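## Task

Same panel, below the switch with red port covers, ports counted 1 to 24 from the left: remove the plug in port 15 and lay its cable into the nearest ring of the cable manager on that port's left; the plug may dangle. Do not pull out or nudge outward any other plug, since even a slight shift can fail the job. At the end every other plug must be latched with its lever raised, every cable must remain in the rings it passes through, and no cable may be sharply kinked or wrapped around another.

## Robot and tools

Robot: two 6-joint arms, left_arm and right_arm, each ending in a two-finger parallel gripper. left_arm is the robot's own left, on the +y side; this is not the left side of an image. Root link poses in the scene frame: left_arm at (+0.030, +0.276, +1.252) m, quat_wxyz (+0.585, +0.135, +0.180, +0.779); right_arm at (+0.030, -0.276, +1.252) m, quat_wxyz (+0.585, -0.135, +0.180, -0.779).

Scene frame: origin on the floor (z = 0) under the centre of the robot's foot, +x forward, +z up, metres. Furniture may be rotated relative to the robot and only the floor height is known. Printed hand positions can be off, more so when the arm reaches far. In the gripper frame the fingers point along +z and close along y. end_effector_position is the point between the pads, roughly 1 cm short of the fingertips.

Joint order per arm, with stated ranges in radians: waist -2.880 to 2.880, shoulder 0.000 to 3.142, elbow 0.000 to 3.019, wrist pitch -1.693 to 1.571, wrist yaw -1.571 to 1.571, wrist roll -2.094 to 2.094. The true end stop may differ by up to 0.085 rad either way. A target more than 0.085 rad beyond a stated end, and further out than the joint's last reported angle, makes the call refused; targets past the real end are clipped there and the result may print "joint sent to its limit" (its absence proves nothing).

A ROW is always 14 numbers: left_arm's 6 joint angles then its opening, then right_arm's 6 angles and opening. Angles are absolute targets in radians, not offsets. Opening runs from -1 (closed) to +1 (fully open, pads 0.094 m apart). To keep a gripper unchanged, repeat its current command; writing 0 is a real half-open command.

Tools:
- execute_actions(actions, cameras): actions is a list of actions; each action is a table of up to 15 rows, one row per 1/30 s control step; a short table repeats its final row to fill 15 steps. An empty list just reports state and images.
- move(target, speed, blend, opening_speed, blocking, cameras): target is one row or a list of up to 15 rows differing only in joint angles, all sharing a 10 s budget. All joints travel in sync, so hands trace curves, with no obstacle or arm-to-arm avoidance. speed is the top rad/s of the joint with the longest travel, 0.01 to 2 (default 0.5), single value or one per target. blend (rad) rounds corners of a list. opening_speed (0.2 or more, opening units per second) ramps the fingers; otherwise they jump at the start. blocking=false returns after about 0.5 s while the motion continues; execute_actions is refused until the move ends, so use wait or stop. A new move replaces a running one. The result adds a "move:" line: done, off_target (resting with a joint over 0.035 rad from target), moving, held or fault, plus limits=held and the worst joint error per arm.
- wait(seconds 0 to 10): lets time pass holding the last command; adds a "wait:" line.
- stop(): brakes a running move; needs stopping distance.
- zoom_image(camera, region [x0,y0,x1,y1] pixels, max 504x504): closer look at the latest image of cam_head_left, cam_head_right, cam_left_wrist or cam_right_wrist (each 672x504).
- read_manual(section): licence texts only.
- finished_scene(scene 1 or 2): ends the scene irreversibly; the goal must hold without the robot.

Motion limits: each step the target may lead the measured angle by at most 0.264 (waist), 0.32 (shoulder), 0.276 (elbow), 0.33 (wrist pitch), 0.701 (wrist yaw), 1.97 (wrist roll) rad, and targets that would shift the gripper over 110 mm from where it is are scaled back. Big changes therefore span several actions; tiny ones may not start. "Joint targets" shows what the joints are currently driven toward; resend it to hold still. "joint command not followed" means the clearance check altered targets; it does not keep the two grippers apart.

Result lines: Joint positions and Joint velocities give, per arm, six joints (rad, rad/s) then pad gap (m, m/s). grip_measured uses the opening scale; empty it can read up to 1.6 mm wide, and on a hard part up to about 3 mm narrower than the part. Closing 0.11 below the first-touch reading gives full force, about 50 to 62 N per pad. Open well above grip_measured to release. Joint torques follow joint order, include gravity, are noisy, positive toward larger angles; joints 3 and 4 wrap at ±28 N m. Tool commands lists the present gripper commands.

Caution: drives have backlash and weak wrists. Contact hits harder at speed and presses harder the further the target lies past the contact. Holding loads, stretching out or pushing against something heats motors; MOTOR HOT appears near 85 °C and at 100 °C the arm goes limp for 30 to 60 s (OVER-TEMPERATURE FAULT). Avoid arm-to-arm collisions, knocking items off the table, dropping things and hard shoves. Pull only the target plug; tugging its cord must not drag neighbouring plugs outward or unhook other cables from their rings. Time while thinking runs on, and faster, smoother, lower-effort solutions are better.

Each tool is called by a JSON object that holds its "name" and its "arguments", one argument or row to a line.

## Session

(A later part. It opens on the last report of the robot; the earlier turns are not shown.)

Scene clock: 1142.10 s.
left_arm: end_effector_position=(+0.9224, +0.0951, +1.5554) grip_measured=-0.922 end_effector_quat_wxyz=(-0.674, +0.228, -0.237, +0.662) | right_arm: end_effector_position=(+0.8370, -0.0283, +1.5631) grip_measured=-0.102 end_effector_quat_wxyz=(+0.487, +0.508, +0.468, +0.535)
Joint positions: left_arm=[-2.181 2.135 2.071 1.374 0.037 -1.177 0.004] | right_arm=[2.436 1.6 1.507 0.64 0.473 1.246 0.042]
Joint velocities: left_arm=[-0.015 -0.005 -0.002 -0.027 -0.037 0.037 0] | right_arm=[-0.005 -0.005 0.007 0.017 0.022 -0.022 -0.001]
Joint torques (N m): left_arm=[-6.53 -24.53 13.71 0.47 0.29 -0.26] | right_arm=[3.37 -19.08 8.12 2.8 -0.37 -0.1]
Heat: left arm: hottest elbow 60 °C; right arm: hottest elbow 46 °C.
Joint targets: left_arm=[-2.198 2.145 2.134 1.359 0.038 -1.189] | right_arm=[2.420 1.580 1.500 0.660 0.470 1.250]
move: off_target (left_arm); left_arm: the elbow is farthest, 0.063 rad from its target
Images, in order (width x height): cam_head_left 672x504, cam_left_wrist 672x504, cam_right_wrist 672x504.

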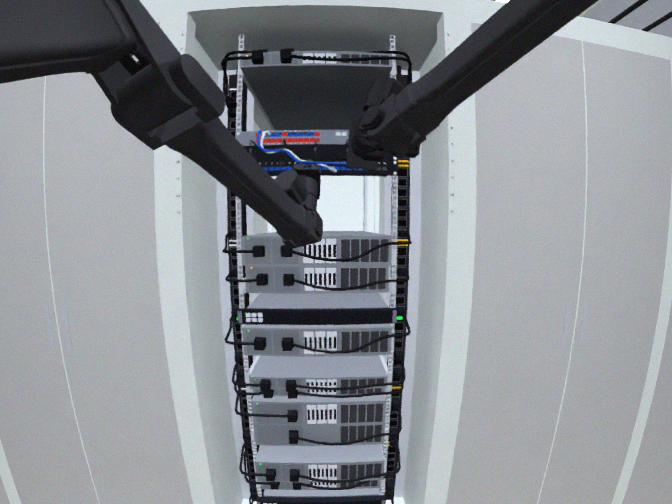

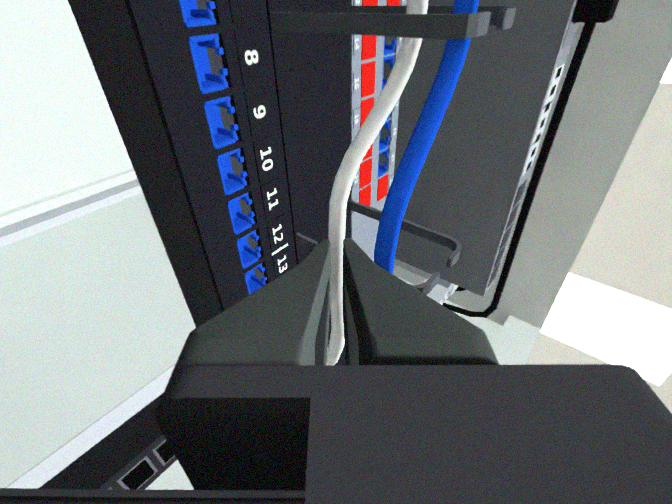

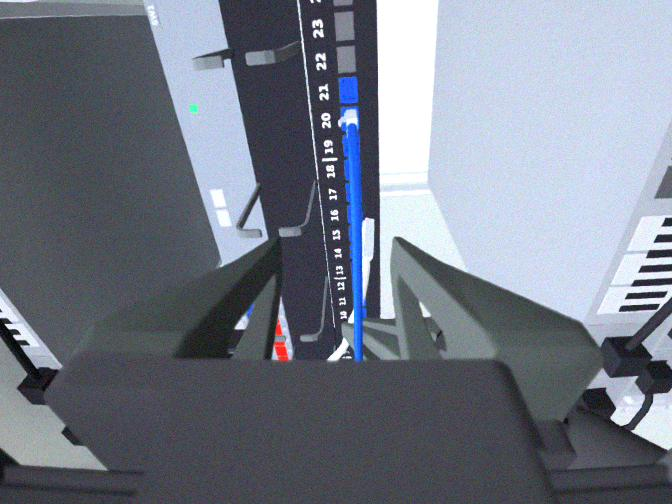

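{"name": "move", "arguments": {
  "target": [
    [-2.235,2.145,2.134,1.36,0.039,-1.19,-1,2.42,1.58,1.5,0.66,0.47,1.25,-0.1],
    [-2.245,2.2,2.23,1.36,0.06,-1.2,-1,2.42,1.58,1.5,0.66,0.47,1.25,-0.1]
  ],
  "speed": 0.12,
  "cameras": ["cam_head_left","cam_left_wrist","cam_right_wrist"]
}}

{"name": "zoom_image", "arguments": {
  "camera": "cam_head_left",
  "region": [270, 145, 360, 205]
}}

{"name": "zoom_image", "arguments": {
  "camera": "cam_right_wrist",
  "region": [280, 80, 480, 380]
}}

Scene clock: 1156.20 s.
left_arm: end_effector_position=(+0.9205, +0.0695, +1.5671) grip_measured=-0.922 end_effector_quat_wxyz=(-0.664, +0.214, -0.215, +0.683) | right_arm: end_effector_position=(+0.8370, -0.0283, +1.5631) grip_measured=-0.102 end_effector_quat_wxyz=(+0.487, +0.508, +0.468, +0.535)
Joint positions: left_arm=[-2.215 2.186 2.168 1.374 0.052 -1.189 0.004] | right_arm=[2.436 1.6 1.507 0.64 0.473 1.246 0.042]
Joint velocities: left_arm=[-0.015 -0.015 -0.007 -0.007 -0.007 -0.154 0] | right_arm=[-0.015 0.005 0.007 -0.012 0.007 0.051 -0.001]
Joint torques (N m): left_arm=[-7.71 -24.53 13.81 0.42 0.52 -0.2] | right_arm=[2.67 -19.31 7.98 2.76 -0.42 -0.06]
Heat: left arm: hottest shoulder 58 °C; right arm: hottest elbow 46 °C.
Joint targets: left_arm=[-2.244 2.199 2.230 1.360 0.060 -1.200] | right_arm=[2.420 1.580 1.500 0.660 0.470 1.250]
move: off_target (left_arm); left_arm: the elbow is farthest, 0.062 rad from its target
Images, in order (width x height): cam_head_left 672x504, cam_left_wrist 672x504, cam_right_wrist 672x504.

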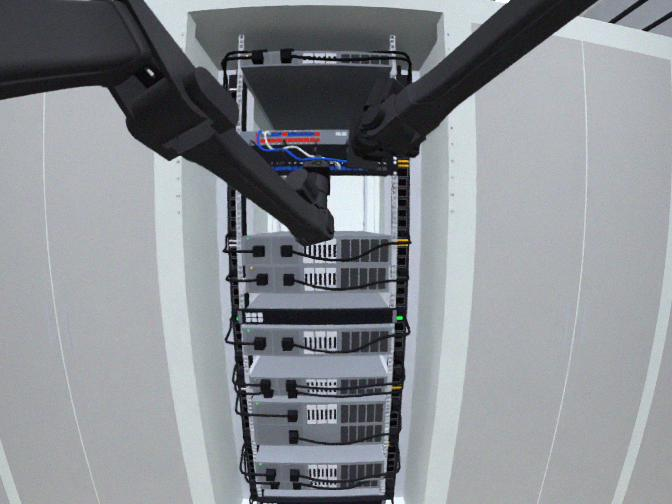

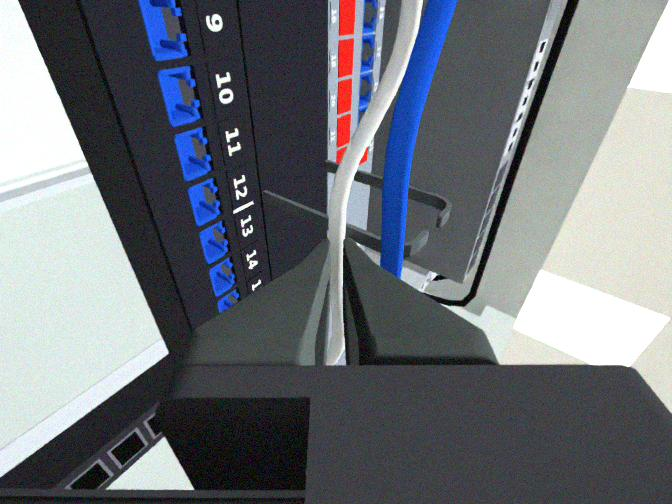

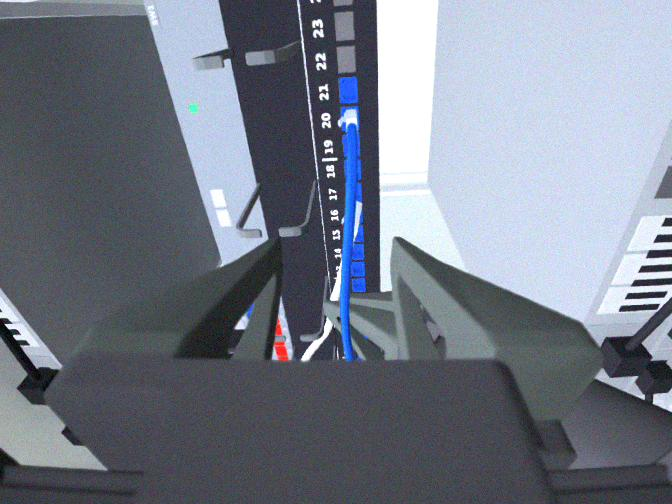

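Scaled by 5.600 from the camera's 672x504 image, which has a finer 960x720 frame.

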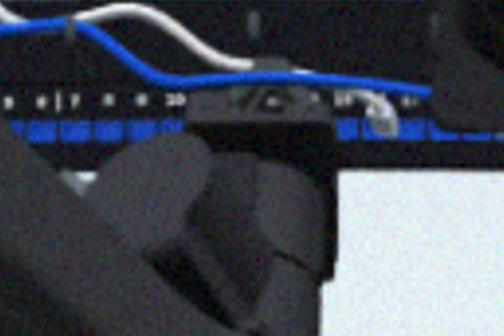

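Scaled by 1.680 from the camera's 672x504 image, which has a finer 960x720 frame.

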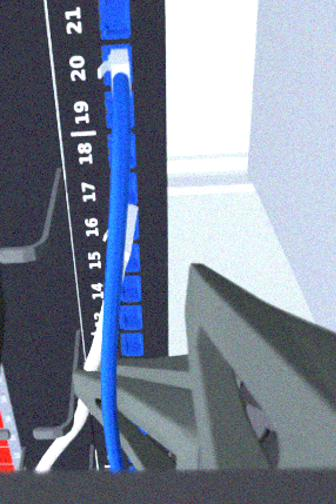

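{"name": "move", "arguments": {
  "target": [-2.262,2.208,2.285,1.325,0.06,-1.2,-1,2.42,1.58,1.5,0.66,0.47,1.25,-0.1],
  "speed": 0.12,
  "cameras": ["cam_head_left","cam_left_wrist","cam_right_wrist"]
}}

{"name": "zoom_image", "arguments": {
  "camera": "cam_head_left",
  "region": [270, 145, 360, 205]
}}

{"name": "zoom_image", "arguments": {
  "camera": "cam_right_wrist",
  "region": [280, 80, 480, 380]
}}

Scene clock: 1170.60 s.
left_arm: end_effector_position=(+0.9255, +0.0672, +1.5697) grip_measured=-0.922 end_effector_quat_wxyz=(-0.664, +0.213, -0.213, +0.684) | right_arm: end_effector_position=(+0.8370, -0.0283, +1.5631) grip_measured=-0.102 end_effector_quat_wxyz=(+0.487, +0.508, +0.468, +0.535)
Joint positions: left_arm=[-2.217 2.206 2.212 1.354 0.054 -1.191 0.004] | right_arm=[2.436 1.6 1.507 0.64 0.473 1.246 0.042]
Joint velocities: left_arm=[-0.015 -0.015 0.012 -0.002 0.022 0.007 0.001] | right_arm=[-0.005 -0.005 0.002 -0.012 -0.037 0.007 0]
Joint torques (N m): left_arm=[-9.11 -25.93 14.76 -0.16 0.51 -0.24] | right_arm=[2.78 -19.43 8.21 2.82 -0.44 -0.11]
Heat: left arm: hottest elbow 61 °C; right arm: hottest elbow 46 °C.
Joint targets: left_arm=[-2.262 2.209 2.286 1.325 0.060 -1.201] | right_arm=[2.420 1.580 1.500 0.660 0.470 1.250]
move: off_target (left_arm); left_arm: the elbow is farthest, 0.073 rad from its target
Images, in order (width x height): cam_head_left 672x504, cam_left_wrist 672x504, cam_right_wrist 672x504.

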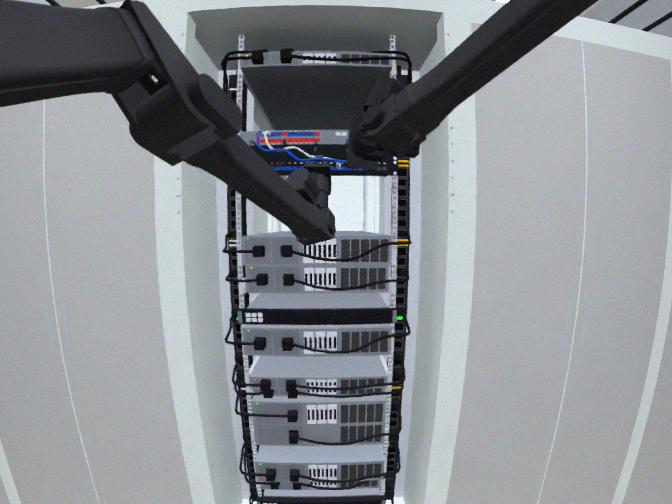

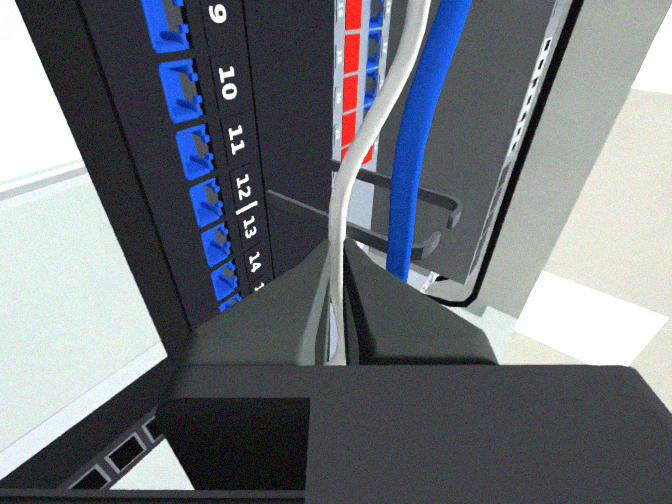

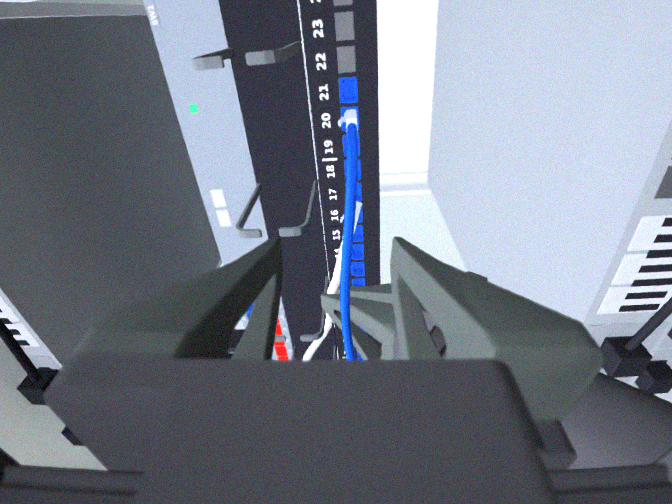

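Scaled by 5.600 from the camera's 672x504 image, which has a finer 960x720 frame.

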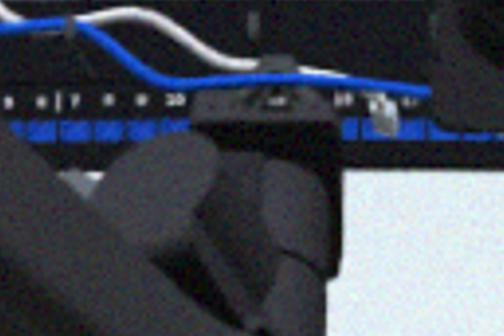

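Scaled by 1.680 from the camera's 672x504 image, which has a finer 960x720 frame.

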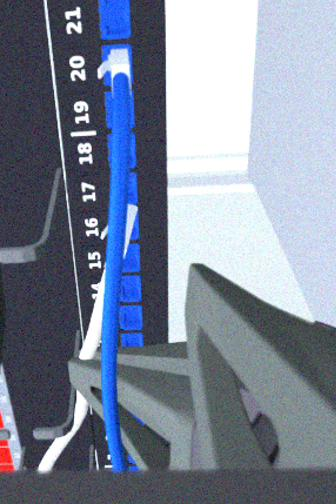

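{"name": "move", "arguments": {
  "target": [-2.262,2.18,2.34,1.24,0.06,-1.2,-1,2.42,1.58,1.5,0.66,0.47,1.25,-0.1],
  "speed": 0.12,
  "cameras": ["cam_head_left","cam_left_wrist","cam_right_wrist"]
}}

{"name": "zoom_image", "arguments": {
  "camera": "cam_head_left",
  "region": [270, 145, 360, 205]
}}

{"name": "zoom_image", "arguments": {
  "camera": "cam_right_wrist",
  "region": [280, 80, 480, 380]
}}

Scene clock: 1194.03 s.
left_arm: end_effector_position=(+0.9403, +0.0624, +1.5730) grip_measured=-0.922 end_effector_quat_wxyz=(-0.654, +0.224, -0.237, +0.682) | right_arm: end_effector_position=(+0.8370, -0.0283, +1.5631) grip_measured=-0.102 end_effector_quat_wxyz=(+0.487, +0.508, +0.468, +0.535)
Joint positions: left_arm=[-2.218 2.207 2.246 1.266 0.052 -1.192 0.004] | right_arm=[2.436 1.6 1.507 0.64 0.473 1.246 0.042]
Joint velocities: left_arm=[-0.005 -0.015 -0.007 0.002 -0.037 -0.007 0.001] | right_arm=[-0.005 -0.005 0.002 -0.007 0.022 0.037 -0.001]
Joint torques (N m): left_arm=[-9.35 -28.86 16.5 0.13 0.52 -0.21] | right_arm=[3.49 -19.25 8.08 2.76 -0.41 -0.07]
Heat: left arm: hottest elbow 60 °C; right arm: hottest elbow 46 °C.
Joint targets: left_arm=[-2.263 2.180 2.339 1.241 0.059 -1.200] | right_arm=[2.420 1.580 1.500 0.660 0.470 1.250]
move: off_target (left_arm); left_arm: the elbow is farthest, 0.094 rad from its target
Images, in order (width x height): cam_head_left 672x504, cam_left_wrist 672x504, cam_right_wrist 672x504.

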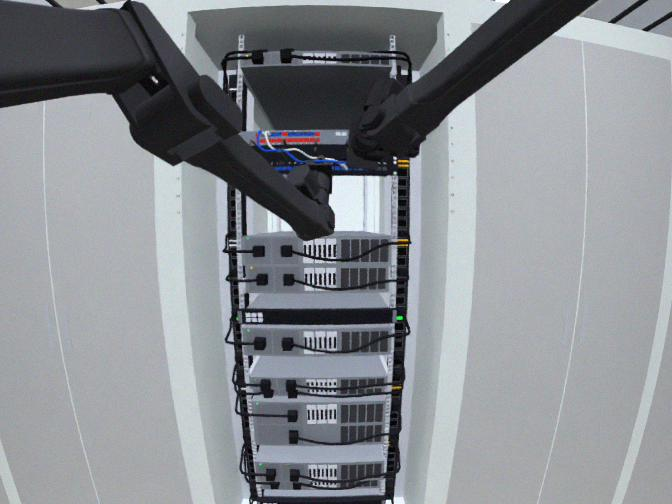

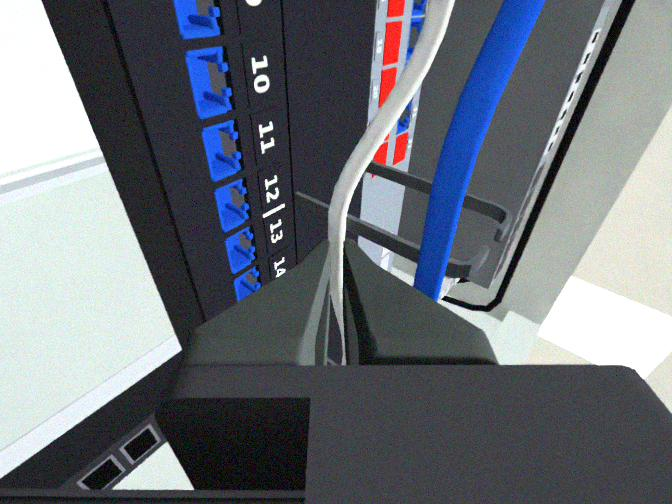

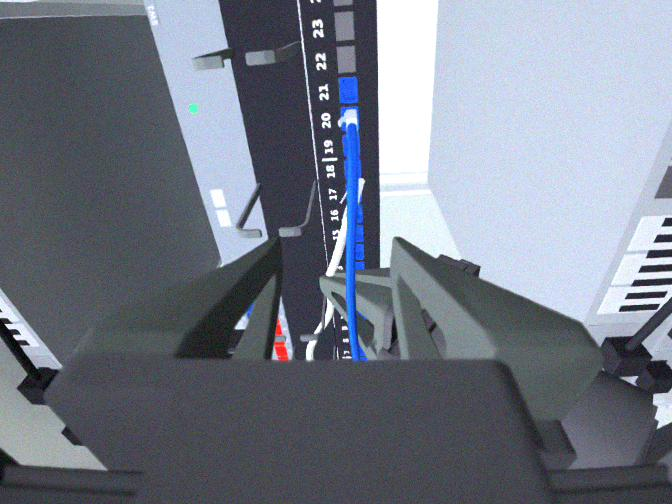

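Scaled by 5.600 from the camera's 672x504 image, which has a finer 960x720 frame.

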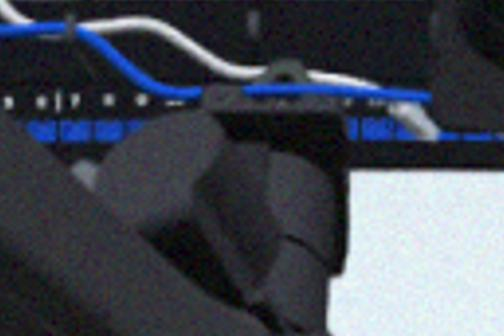

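Scaled by 1.680 from the camera's 672x504 image, which has a finer 960x720 frame.

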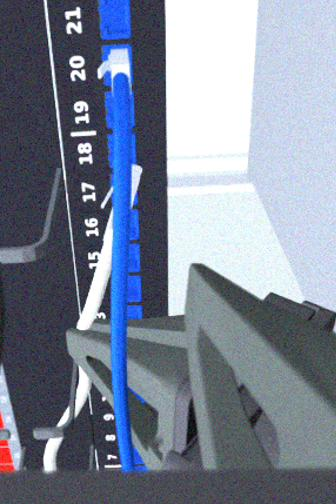

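{"name": "move", "arguments": {
  "target": [-2.262,2.125,2.32,1.21,0.06,-1.2,-1,2.42,1.58,1.5,0.66,0.47,1.25,-0.1],
  "speed": 0.12,
  "cameras": ["cam_head_left","cam_left_wrist","cam_right_wrist"]
}}

{"name": "zoom_image", "arguments": {
  "camera": "cam_head_left",
  "region": [270, 145, 360, 205]
}}

{"name": "zoom_image", "arguments": {
  "camera": "cam_right_wrist",
  "region": [280, 80, 480, 380]
}}

Scene clock: 1203.27 s.
left_arm: end_effector_position=(+0.9441, +0.0611, +1.5728) grip_measured=-0.922 end_effector_quat_wxyz=(-0.651, +0.228, -0.245, +0.681) | right_arm: end_effector_position=(+0.8370, -0.0283, +1.5631) grip_measured=-0.102 end_effector_quat_wxyz=(+0.487, +0.508, +0.468, +0.535)
Joint positions: left_arm=[-2.218 2.204 2.247 1.242 0.052 -1.192 0.004] | right_arm=[2.436 1.6 1.507 0.64 0.473 1.246 0.042]
Joint velocities: left_arm=[-0.015 -0.005 -0.012 -0.022 -0.051 0.066 0] | right_arm=[-0.005 -0.005 0.007 -0.017 0.051 0.022 0]
Joint torques (N m): left_arm=[-9.23 -33.67 14.86 -0.16 0.54 -0.19] | right_arm=[3.49 -19.55 8.21 2.91 -0.43 -0.12]
Heat: left arm: hottest elbow 60 °C; right arm: hottest elbow 46 °C.
Joint targets: left_arm=[-2.262 2.125 2.320 1.210 0.060 -1.200] | right_arm=[2.420 1.580 1.500 0.660 0.470 1.250]
move: off_target (left_arm); left_arm: the shoulder is farthest, 0.079 rad from its target
Images, in order (width x height): cam_head_left 672x504, cam_left_wrist 672x504, cam_right_wrist 672x504.

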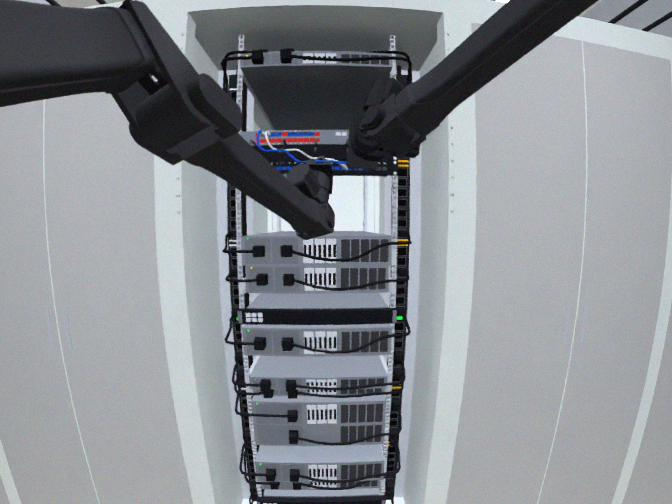

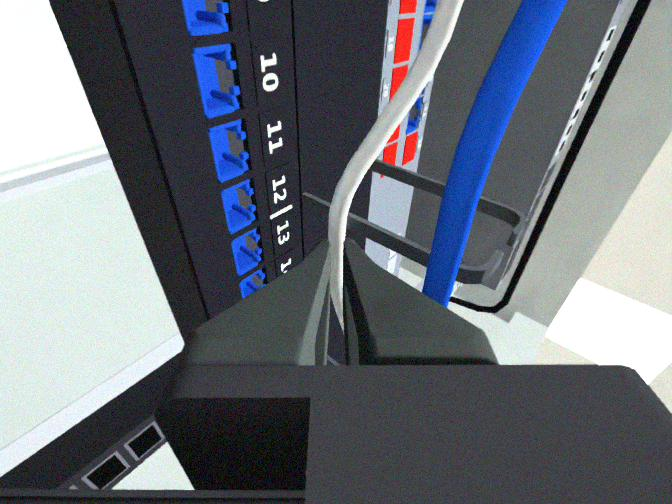

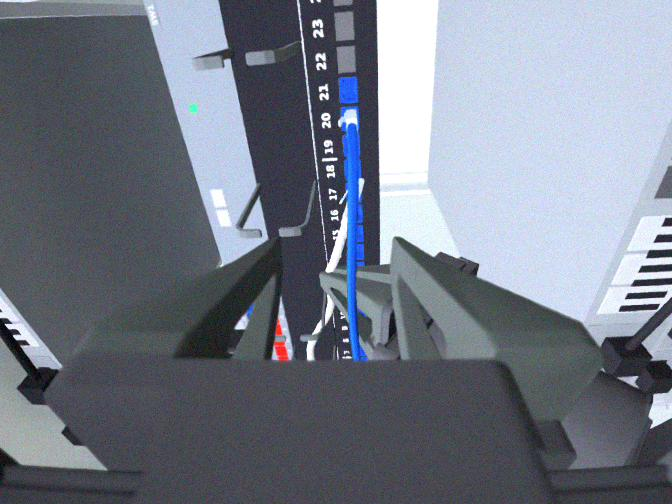

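Scaled by 5.600 from the camera's 672x504 image, which has a finer 960x720 frame.

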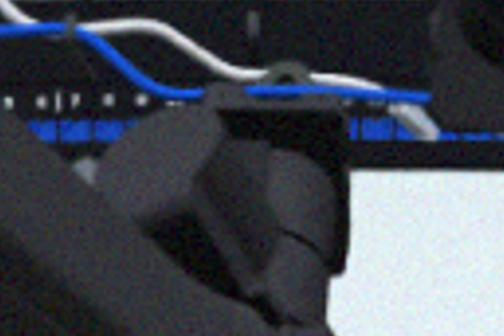

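Scaled by 1.680 from the camera's 672x504 image, which has a finer 960x720 frame.

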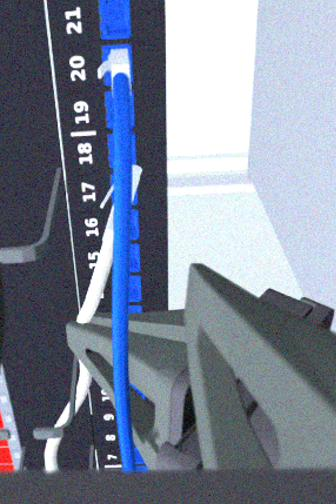

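{"name": "move", "arguments": {
  "target": [-2.262,2.125,2.32,1.21,0.06,-1.2,-1,2.53,1.735,2.05,-0.165,0.692,1.38,-0.7],
  "speed": 0.3,
  "cameras": ["cam_head_left","cam_head_right","cam_right_wrist"]
}}

{"name": "zoom_image", "arguments": {
  "camera": "cam_right_wrist",
  "region": [240, 80, 440, 380]
}}

Scene clock: 1251.50 s.
left_arm: end_effector_position=(+0.9447, +0.0611, +1.5734) grip_measured=-0.922 end_effector_quat_wxyz=(-0.650, +0.228, -0.247, +0.681) | right_arm: end_effector_position=(+0.8761, +0.0115, +1.5942) grip_measured=-0.698 end_effector_quat_wxyz=(+0.413, +0.581, +0.574, +0.403)
Joint positions: left_arm=[-2.218 2.203 2.247 1.237 0.052 -1.192 0.004] | right_arm=[2.513 1.707 1.989 -0.151 0.688 1.366 0.014]
Joint velocities: left_arm=[-0.015 0.005 -0.012 0.002 0.022 -0.007 0.001] | right_arm=[-0.005 -0.005 -0.007 0.002 -0.022 -0.051 -0.001]
Joint torques (N m): left_arm=[-9.47 -33.79 14.93 -0.06 0.55 -0.19] | right_arm=[6.53 -16.85 13.56 1.37 0.09 0.04]
Heat: left arm: hottest elbow 71 °C; right arm: hottest elbow 47 °C.
Joint targets: left_arm=[-2.262 2.124 2.320 1.209 0.060 -1.200] | right_arm=[2.529 1.736 2.050 -0.166 0.692 1.380]
move: off_target (left_arm, right_arm); left_arm: the shoulder is farthest, 0.078 rad from its target; right_arm: the elbow is farthest, 0.061 rad from its target
Images, in order (width x height): cam_head_left 672x504, cam_head_right 672x504, cam_right_wrist 672x504.

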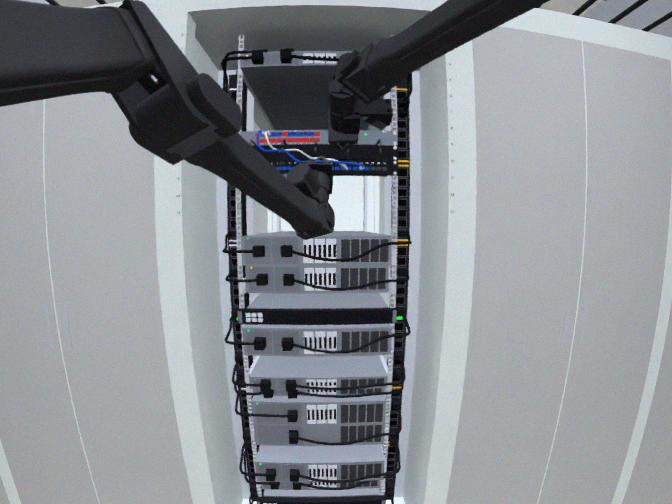

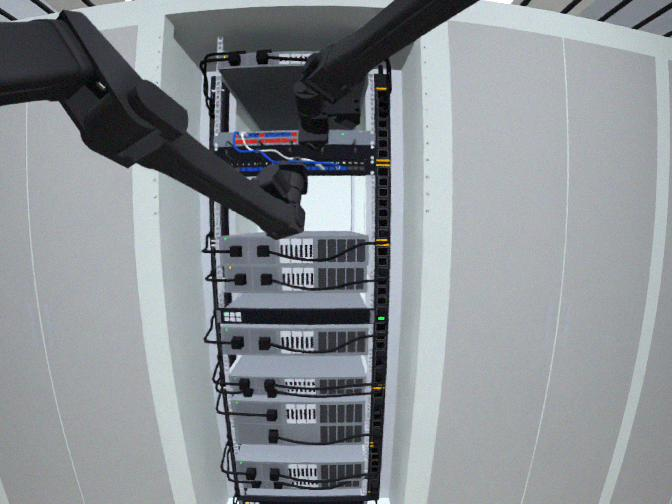

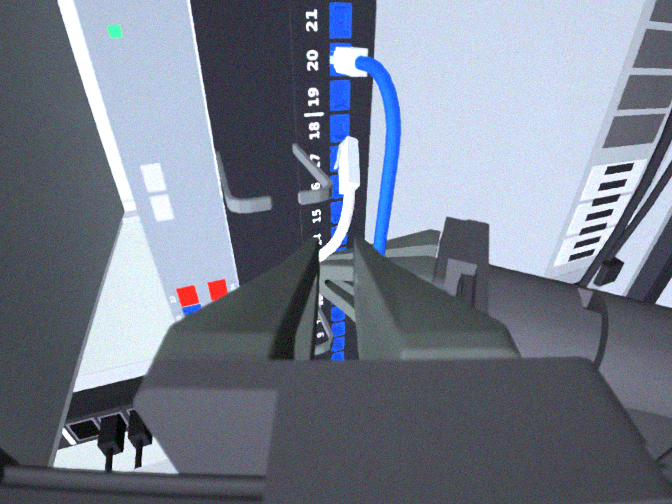

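Scaled by 1.680 from the camera's 672x504 image, which has a finer 960x720 frame.

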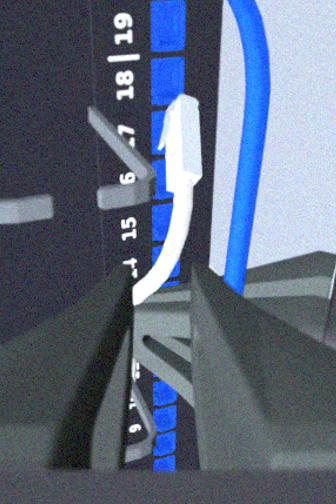

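{"name": "move", "arguments": {
  "target": [-2.19,2.15,2.31,1.21,0.06,-1.2,-1,2.53,1.735,2.05,-0.165,0.692,1.38,-0.7],
  "speed": 0.15,
  "cameras": ["cam_head_left","cam_right_wrist"]
}}

{"name": "zoom_image", "arguments": {
  "camera": "cam_right_wrist",
  "region": [240, 80, 440, 380]
}}

Scene clock: 1294.60 s.
left_arm: end_effector_position=(+0.9484, +0.0668, +1.5709) grip_measured=-0.922 end_effector_quat_wxyz=(-0.652, +0.227, -0.252, +0.678) | right_arm: end_effector_position=(+0.8761, +0.0113, +1.5942) grip_measured=-0.698 end_effector_quat_wxyz=(+0.414, +0.581, +0.574, +0.403)
Joint positions: left_arm=[-2.207 2.203 2.249 1.228 0.059 -1.192 0.004] | right_arm=[2.513 1.707 1.989 -0.151 0.69 1.366 0.014]
Joint velocities: left_arm=[-0.024 -0.005 0.012 0.002 -0.037 0.037 -0.001] | right_arm=[-0.005 -0.005 0.002 -0.007 -0.007 0.022 0]
Joint torques (N m): left_arm=[-4.72 -31.33 14.09 0.34 0.27 -0.21] | right_arm=[7.24 -17.03 13.6 1.29 0.07 0.02]
Heat: left arm: hottest elbow 73 °C; right arm: hottest elbow 59 °C.
Joint targets: left_arm=[-2.190 2.151 2.312 1.210 0.060 -1.200] | right_arm=[2.530 1.734 2.050 -0.165 0.693 1.379]
move: off_target (left_arm, right_arm); left_arm: the elbow is farthest, 0.061 rad from its target; right_arm: the elbow is farthest, 0.061 rad from its target
Images, in order (width x height): cam_head_left 672x504, cam_right_wrist 672x504.

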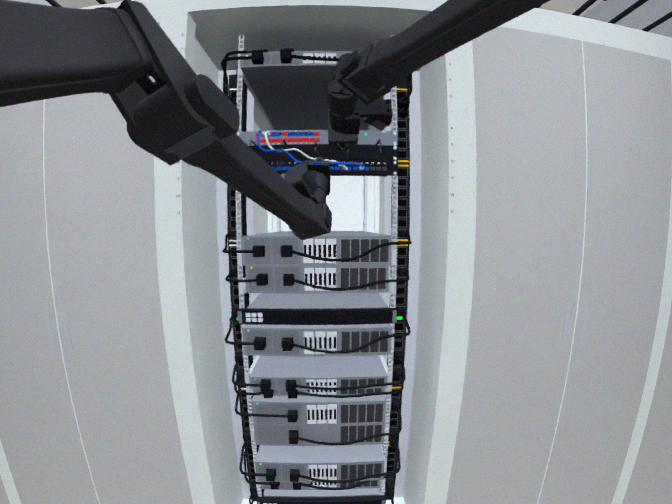

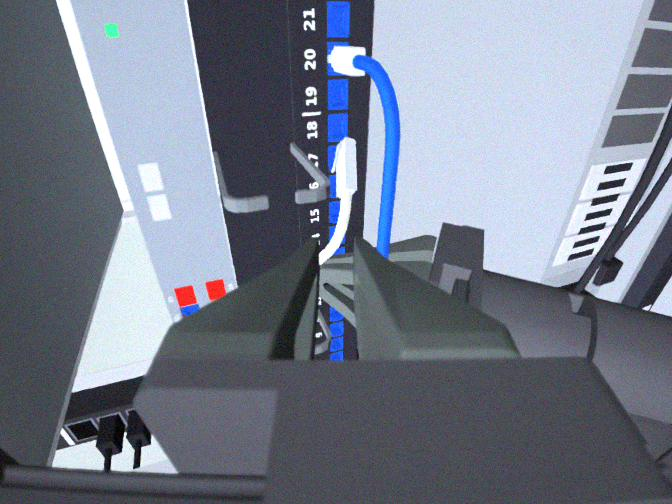

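Scaled by 1.680 from the camera's 672x504 image, which has a finer 960x720 frame.

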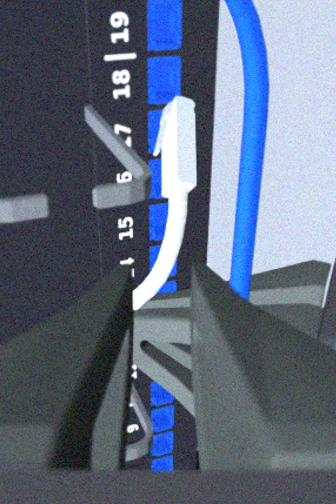

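{"name": "move", "arguments": {
  "target": [
    [-2.19,2.15,2.29,1.21,0.06,-1.2,-1,2.54,1.735,2.05,-0.165,0.692,1.38,-0.7],
    [-2.19,2.15,2.29,1.21,0.06,-1.2,-1,2.50,1.87,2.27,-0.245,0.648,1.385,-0.7]
  ],
  "speed": 0.3,
  "cameras": ["cam_head_right","cam_right_wrist","cam_left_wrist"]
}}

Scene clock: 1364.07 s.
left_arm: end_effector_position=(+0.9484, +0.0668, +1.5709) grip_measured=-0.922 end_effector_quat_wxyz=(-0.652, +0.227, -0.252, +0.678) | right_arm: end_effector_position=(+0.9069, +0.0456, +1.5972) grip_measured=-0.698 end_effector_quat_wxyz=(+0.402, +0.572, +0.579, +0.420)
Joint positions: left_arm=[-2.207 2.203 2.249 1.228 0.059 -1.192 0.004] | right_arm=[2.52 1.844 2.208 -0.231 0.651 1.371 0.014]
Joint velocities: left_arm=[-0.005 -0.005 0.012 0.002 0.007 -0.037 0] | right_arm=[-0.015 0.005 0.002 -0.007 -0.051 0.066 -0.001]
Joint torques (N m): left_arm=[-4.42 -31.56 12.21 0.44 0.26 -0.18] | right_arm=[5.25 -18.14 13.33 1.44 -0.2 0.09]
Heat: left arm: hottest elbow 72 °C; right arm: hottest elbow 65 °C.
Joint targets: left_arm=[-2.190 2.150 2.290 1.210 0.060 -1.200] | right_arm=[2.501 1.871 2.269 -0.245 0.648 1.385]
move: off_target (left_arm, right_arm); left_arm: the shoulder is farthest, 0.053 rad from its target; right_arm: the elbow is farthest, 0.062 rad from its target
Images, in order (width x height): cam_head_right 672x504, cam_left_wrist 672x504, cam_right_wrist 672x504.

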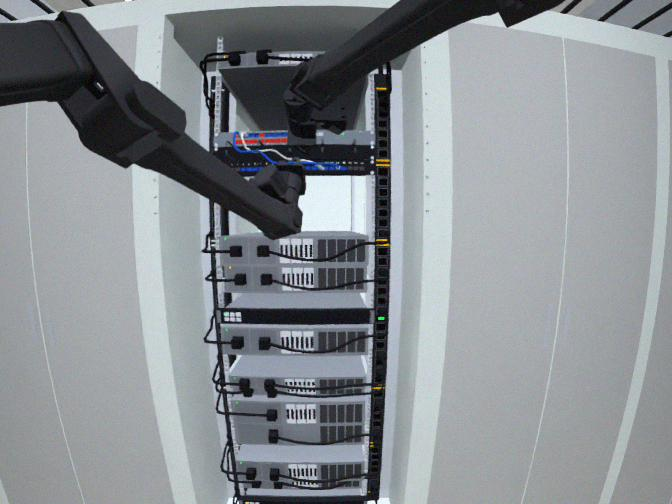

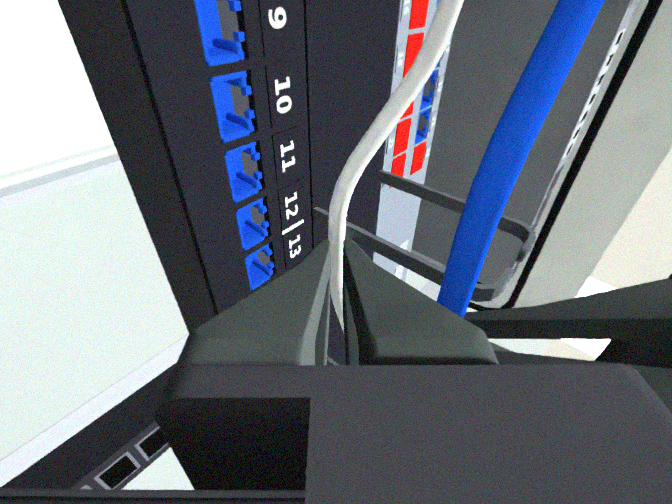

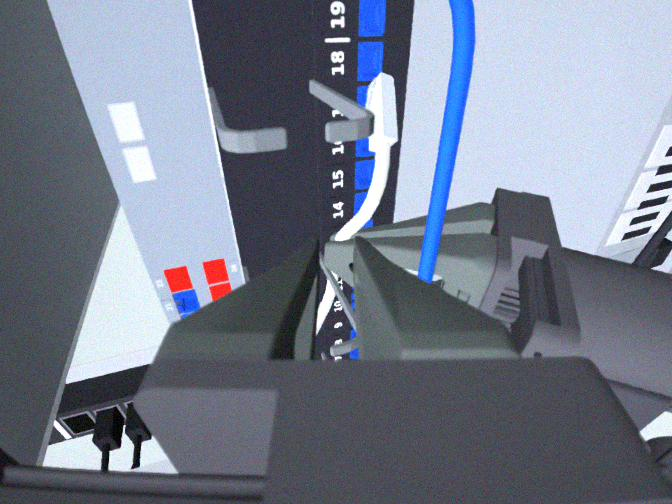

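{"name": "move", "arguments": {
  "target": [
    [-2.19,2.15,2.29,1.21,0.06,-1.2,-1,2.462,1.93,2.36,-0.285,0.63,1.39,-0.7],
    [-2.19,2.15,2.29,1.21,0.06,-1.2,-1,2.44,1.98,2.43,-0.315,0.61,1.395,-0.7]
  ],
  "speed": 0.2,
  "cameras": ["cam_right_wrist","cam_left_wrist"]
}}

Scene clock: 1374.83 s.
left_arm: end_effector_position=(+0.9495, +0.0674, +1.5699) grip_measured=-0.922 end_effector_quat_wxyz=(-0.652, +0.228, -0.254, +0.677) | right_arm: end_effector_position=(+0.9445, +0.0302, +1.5812) grip_measured=-0.698 end_effector_quat_wxyz=(+0.406, +0.576, +0.576, +0.415)
Joint positions: left_arm=[-2.206 2.203 2.249 1.224 0.059 -1.192 0.004] | right_arm=[2.465 1.943 2.371 -0.299 0.613 1.38 0.014]
Joint velocities: left_arm=[0.005 -0.005 -0.002 -0.002 0.007 0.007 -0.001] | right_arm=[-0.005 -0.005 0.002 -0.007 -0.051 0.007 0]
Joint torques (N m): left_arm=[-4.72 -31.68 12.3 0.57 0.3 -0.21] | right_arm=[3.19 -19.6 13.45 1.42 -0.22 0.01]
Heat: left arm: hottest elbow 70 °C; right arm: hottest elbow 63 °C.
Joint targets: left_arm=[-2.189 2.150 2.290 1.209 0.060 -1.200] | right_arm=[2.439 1.980 2.430 -0.315 0.610 1.395]
move: off_target (left_arm, right_arm); left_arm: the shoulder is farthest, 0.053 rad from its target; right_arm: the elbow is farthest, 0.059 rad from its target
Images, in order (width x height): cam_left_wrist 672x504, cam_right_wrist 672x504.

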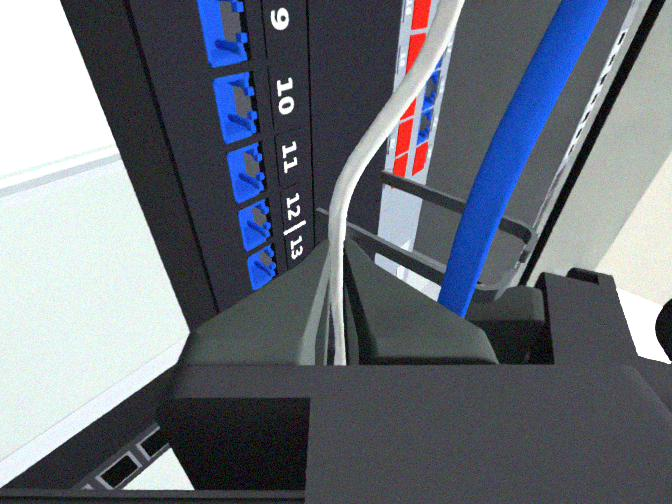

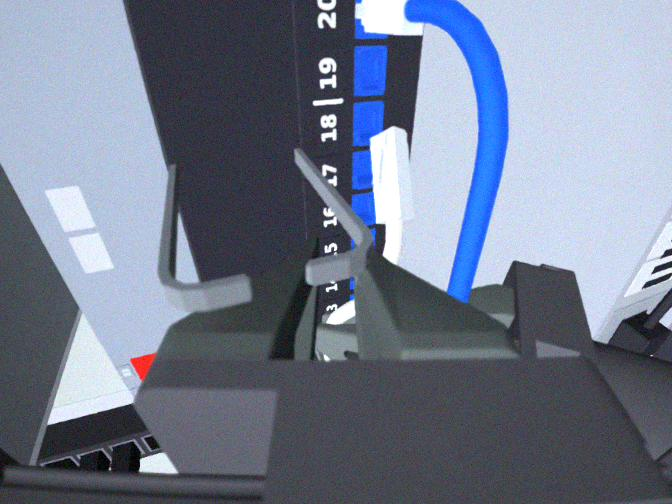

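{"name": "move", "arguments": {
  "target": [-2.19,2.15,2.29,1.21,0.06,-1.2,-1,2.428,2.031,2.474,-0.308,0.61,1.395,-0.7],
  "speed": 0.15,
  "cameras": ["cam_right_wrist","cam_left_wrist","cam_head_right"]
}}

Scene clock: 1395.53 s.
left_arm: end_effector_position=(+0.9504, +0.0682, +1.5692) grip_measured=-0.922 end_effector_quat_wxyz=(-0.652, +0.229, -0.255, +0.676) | right_arm: end_effector_position=(+0.9542, +0.0332, +1.5752) grip_measured=-0.699 end_effector_quat_wxyz=(+0.409, +0.577, +0.570, +0.418)
Joint positions: left_arm=[-2.204 2.203 2.249 1.22 0.059 -1.192 0.004] | right_arm=[2.459 1.985 2.424 -0.299 0.61 1.381 0.014]
Joint velocities: left_arm=[-0.015 -0.005 -0.032 0.012 -0.022 -0.037 -0.001] | right_arm=[-0.005 -0.005 0.007 -0.012 -0.066 0.007 -0.001]
Joint torques (N m): left_arm=[-4.84 -31.56 12.23 0.69 0.29 -0.19] | right_arm=[3.31 -18.73 12.88 1.74 -0.11 0.02]
Heat: left arm: hottest elbow 68 °C; right arm: hottest elbow 60 °C.
Joint targets: left_arm=[-2.191 2.150 2.290 1.211 0.060 -1.200] | right_arm=[2.429 2.031 2.474 -0.308 0.609 1.396]
move: off_target (left_arm, right_arm); left_arm: the shoulder is farthest, 0.053 rad from its target; right_arm: the elbow is farthest, 0.050 rad from its target
Images, in order (width x height): cam_head_right 672x504, cam_left_wrist 672x504, cam_right_wrist 672x504.

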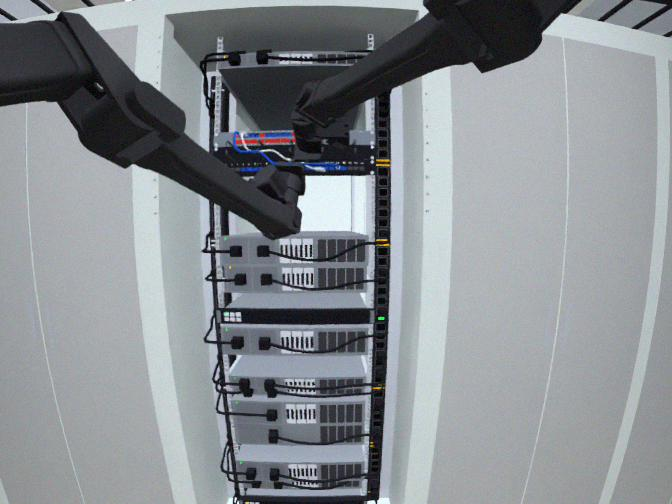

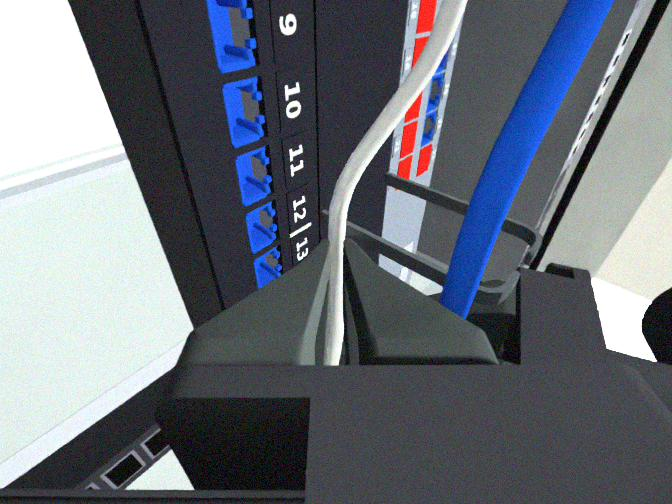

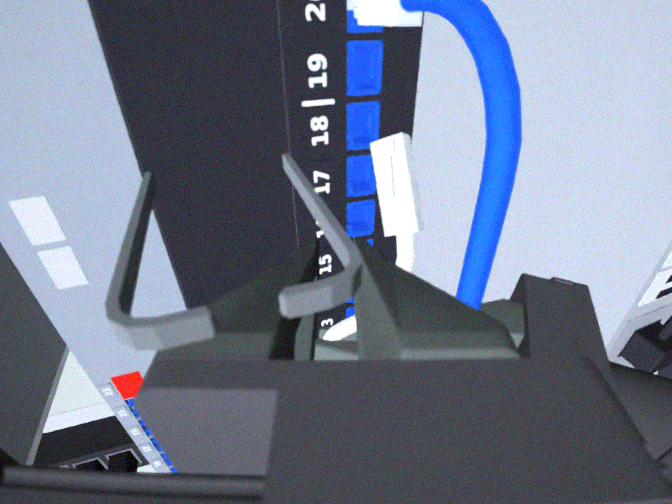

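{"name": "move", "arguments": {
  "target": [
    [-2.19,2.15,2.29,1.21,0.06,-1.2,-1,2.5,1.94,2.33,-0.24,0.615,1.395,-0.76],
    [-2.19,2.15,2.29,1.21,0.06,-1.2,-1,2.487,1.865,2.24,-0.17,0.615,1.395,-0.76]
  ],
  "speed": 0.2,
  "cameras": ["cam_right_wrist","cam_left_wrist"]
}}

{"name": "zoom_image", "arguments": {
  "camera": "cam_right_wrist",
  "region": [200, 80, 504, 380]
}}

Scene clock: 1421.17 s.
left_arm: end_effector_position=(+0.9511, +0.0701, +1.5678) grip_measured=-0.922 end_effector_quat_wxyz=(-0.653, +0.229, -0.256, +0.675) | right_arm: end_effector_position=(+0.9320, +0.0312, +1.5806) grip_measured=-0.758 end_effector_quat_wxyz=(+0.409, +0.577, +0.562, +0.429)
Joint positions: left_arm=[-2.201 2.203 2.247 1.22 0.059 -1.192 0.004] | right_arm=[2.474 1.888 2.246 -0.193 0.615 1.383 0.011]
Joint velocities: left_arm=[0.005 -0.005 0.002 0.012 -0.037 -0.066 -0.001] | right_arm=[0.005 -0.005 0.002 0.002 -0.037 0.051 0]
Joint torques (N m): left_arm=[-4.84 -31.27 12.19 0.68 0.3 -0.22] | right_arm=[6.59 -23.47 9.06 3.07 -0.07 0.02]
Heat: left arm: hottest elbow 67 °C; right arm: hottest elbow 63 °C.
Joint targets: left_arm=[-2.189 2.150 2.288 1.210 0.060 -1.200] | right_arm=[2.487 1.865 2.240 -0.171 0.615 1.395]
move: off_target (left_arm); left_arm: the shoulder is farthest, 0.053 rad from its target
Images, in order (width x height): cam_left_wrist 672x504, cam_right_wrist 672x504.

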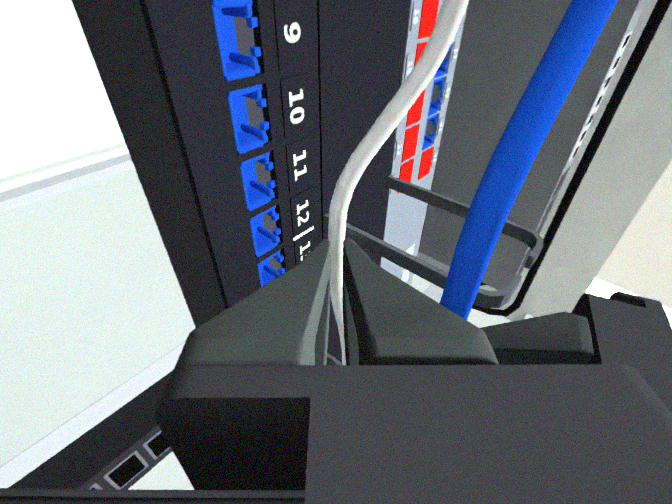

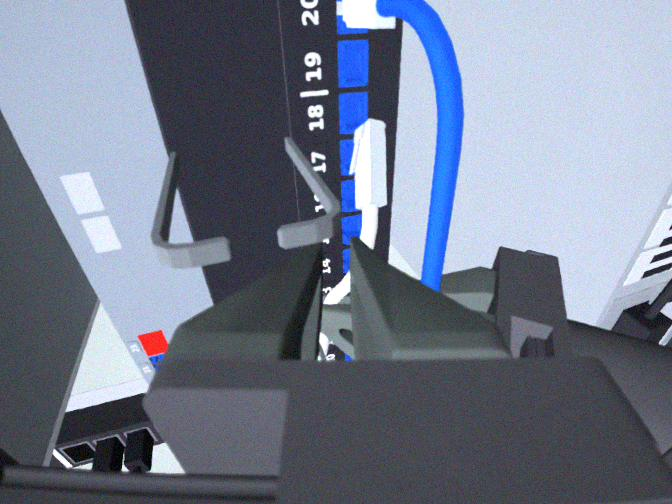

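Scaled by 1.658 from the camera's 672x504 image, which has a finer 960x720 frame.

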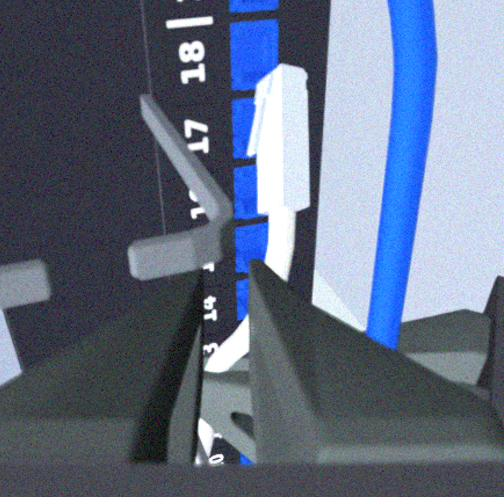

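{"name": "move", "arguments": {
  "target": [-2.19,2.15,2.29,1.21,0.06,-1.2,-1,2.49,1.855,2.175,-0.175,0.615,1.395,-0.76],
  "speed": 0.15,
  "cameras": ["cam_right_wrist"]
}}

{"name": "zoom_image", "arguments": {
  "camera": "cam_right_wrist",
  "region": [200, 80, 504, 380]
}}

Scene clock: 1430.60 s.
left_arm: end_effector_position=(+0.9511, +0.0701, +1.5678) grip_measured=-0.922 end_effector_quat_wxyz=(-0.653, +0.229, -0.256, +0.675) | right_arm: end_effector_position=(+0.9236, +0.0345, +1.5643) grip_measured=-0.759 end_effector_quat_wxyz=(+0.403, +0.575, +0.576, +0.419)
Joint positions: left_arm=[-2.201 2.203 2.247 1.22 0.059 -1.192 0.004] | right_arm=[2.476 1.87 2.188 -0.188 0.615 1.383 0.011]
Joint velocities: left_arm=[-0.005 0.005 -0.012 0.007 -0.007 -0.139 0.001] | right_arm=[-0.005 -0.005 -0.012 -0.007 0.066 -0.095 0]
Joint torques (N m): left_arm=[-4.89 -31.21 12.44 0.72 0.3 -0.19] | right_arm=[6.24 -23.12 8.44 2.91 -0.03 0.03]
Heat: left arm: hottest elbow 67 °C; right arm: hottest elbow 61 °C.
Joint targets: left_arm=[-2.191 2.150 2.290 1.211 0.060 -1.200] | right_arm=[2.491 1.855 2.175 -0.174 0.615 1.395]
move: off_target (left_arm); left_arm: the shoulder is farthest, 0.053 rad from its target
Images, in order (width x height): cam_right_wrist 672x504.

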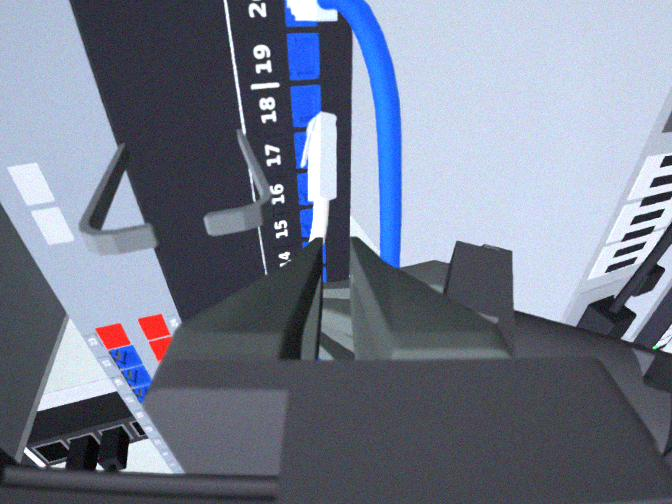

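Scaled by 1.658 from the camera's 672x504 image, which has a finer 960x720 frame.

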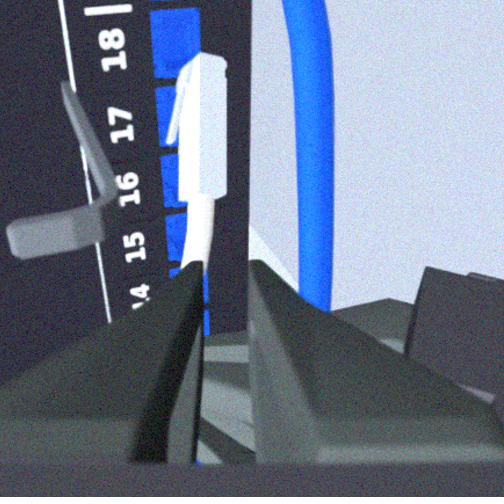

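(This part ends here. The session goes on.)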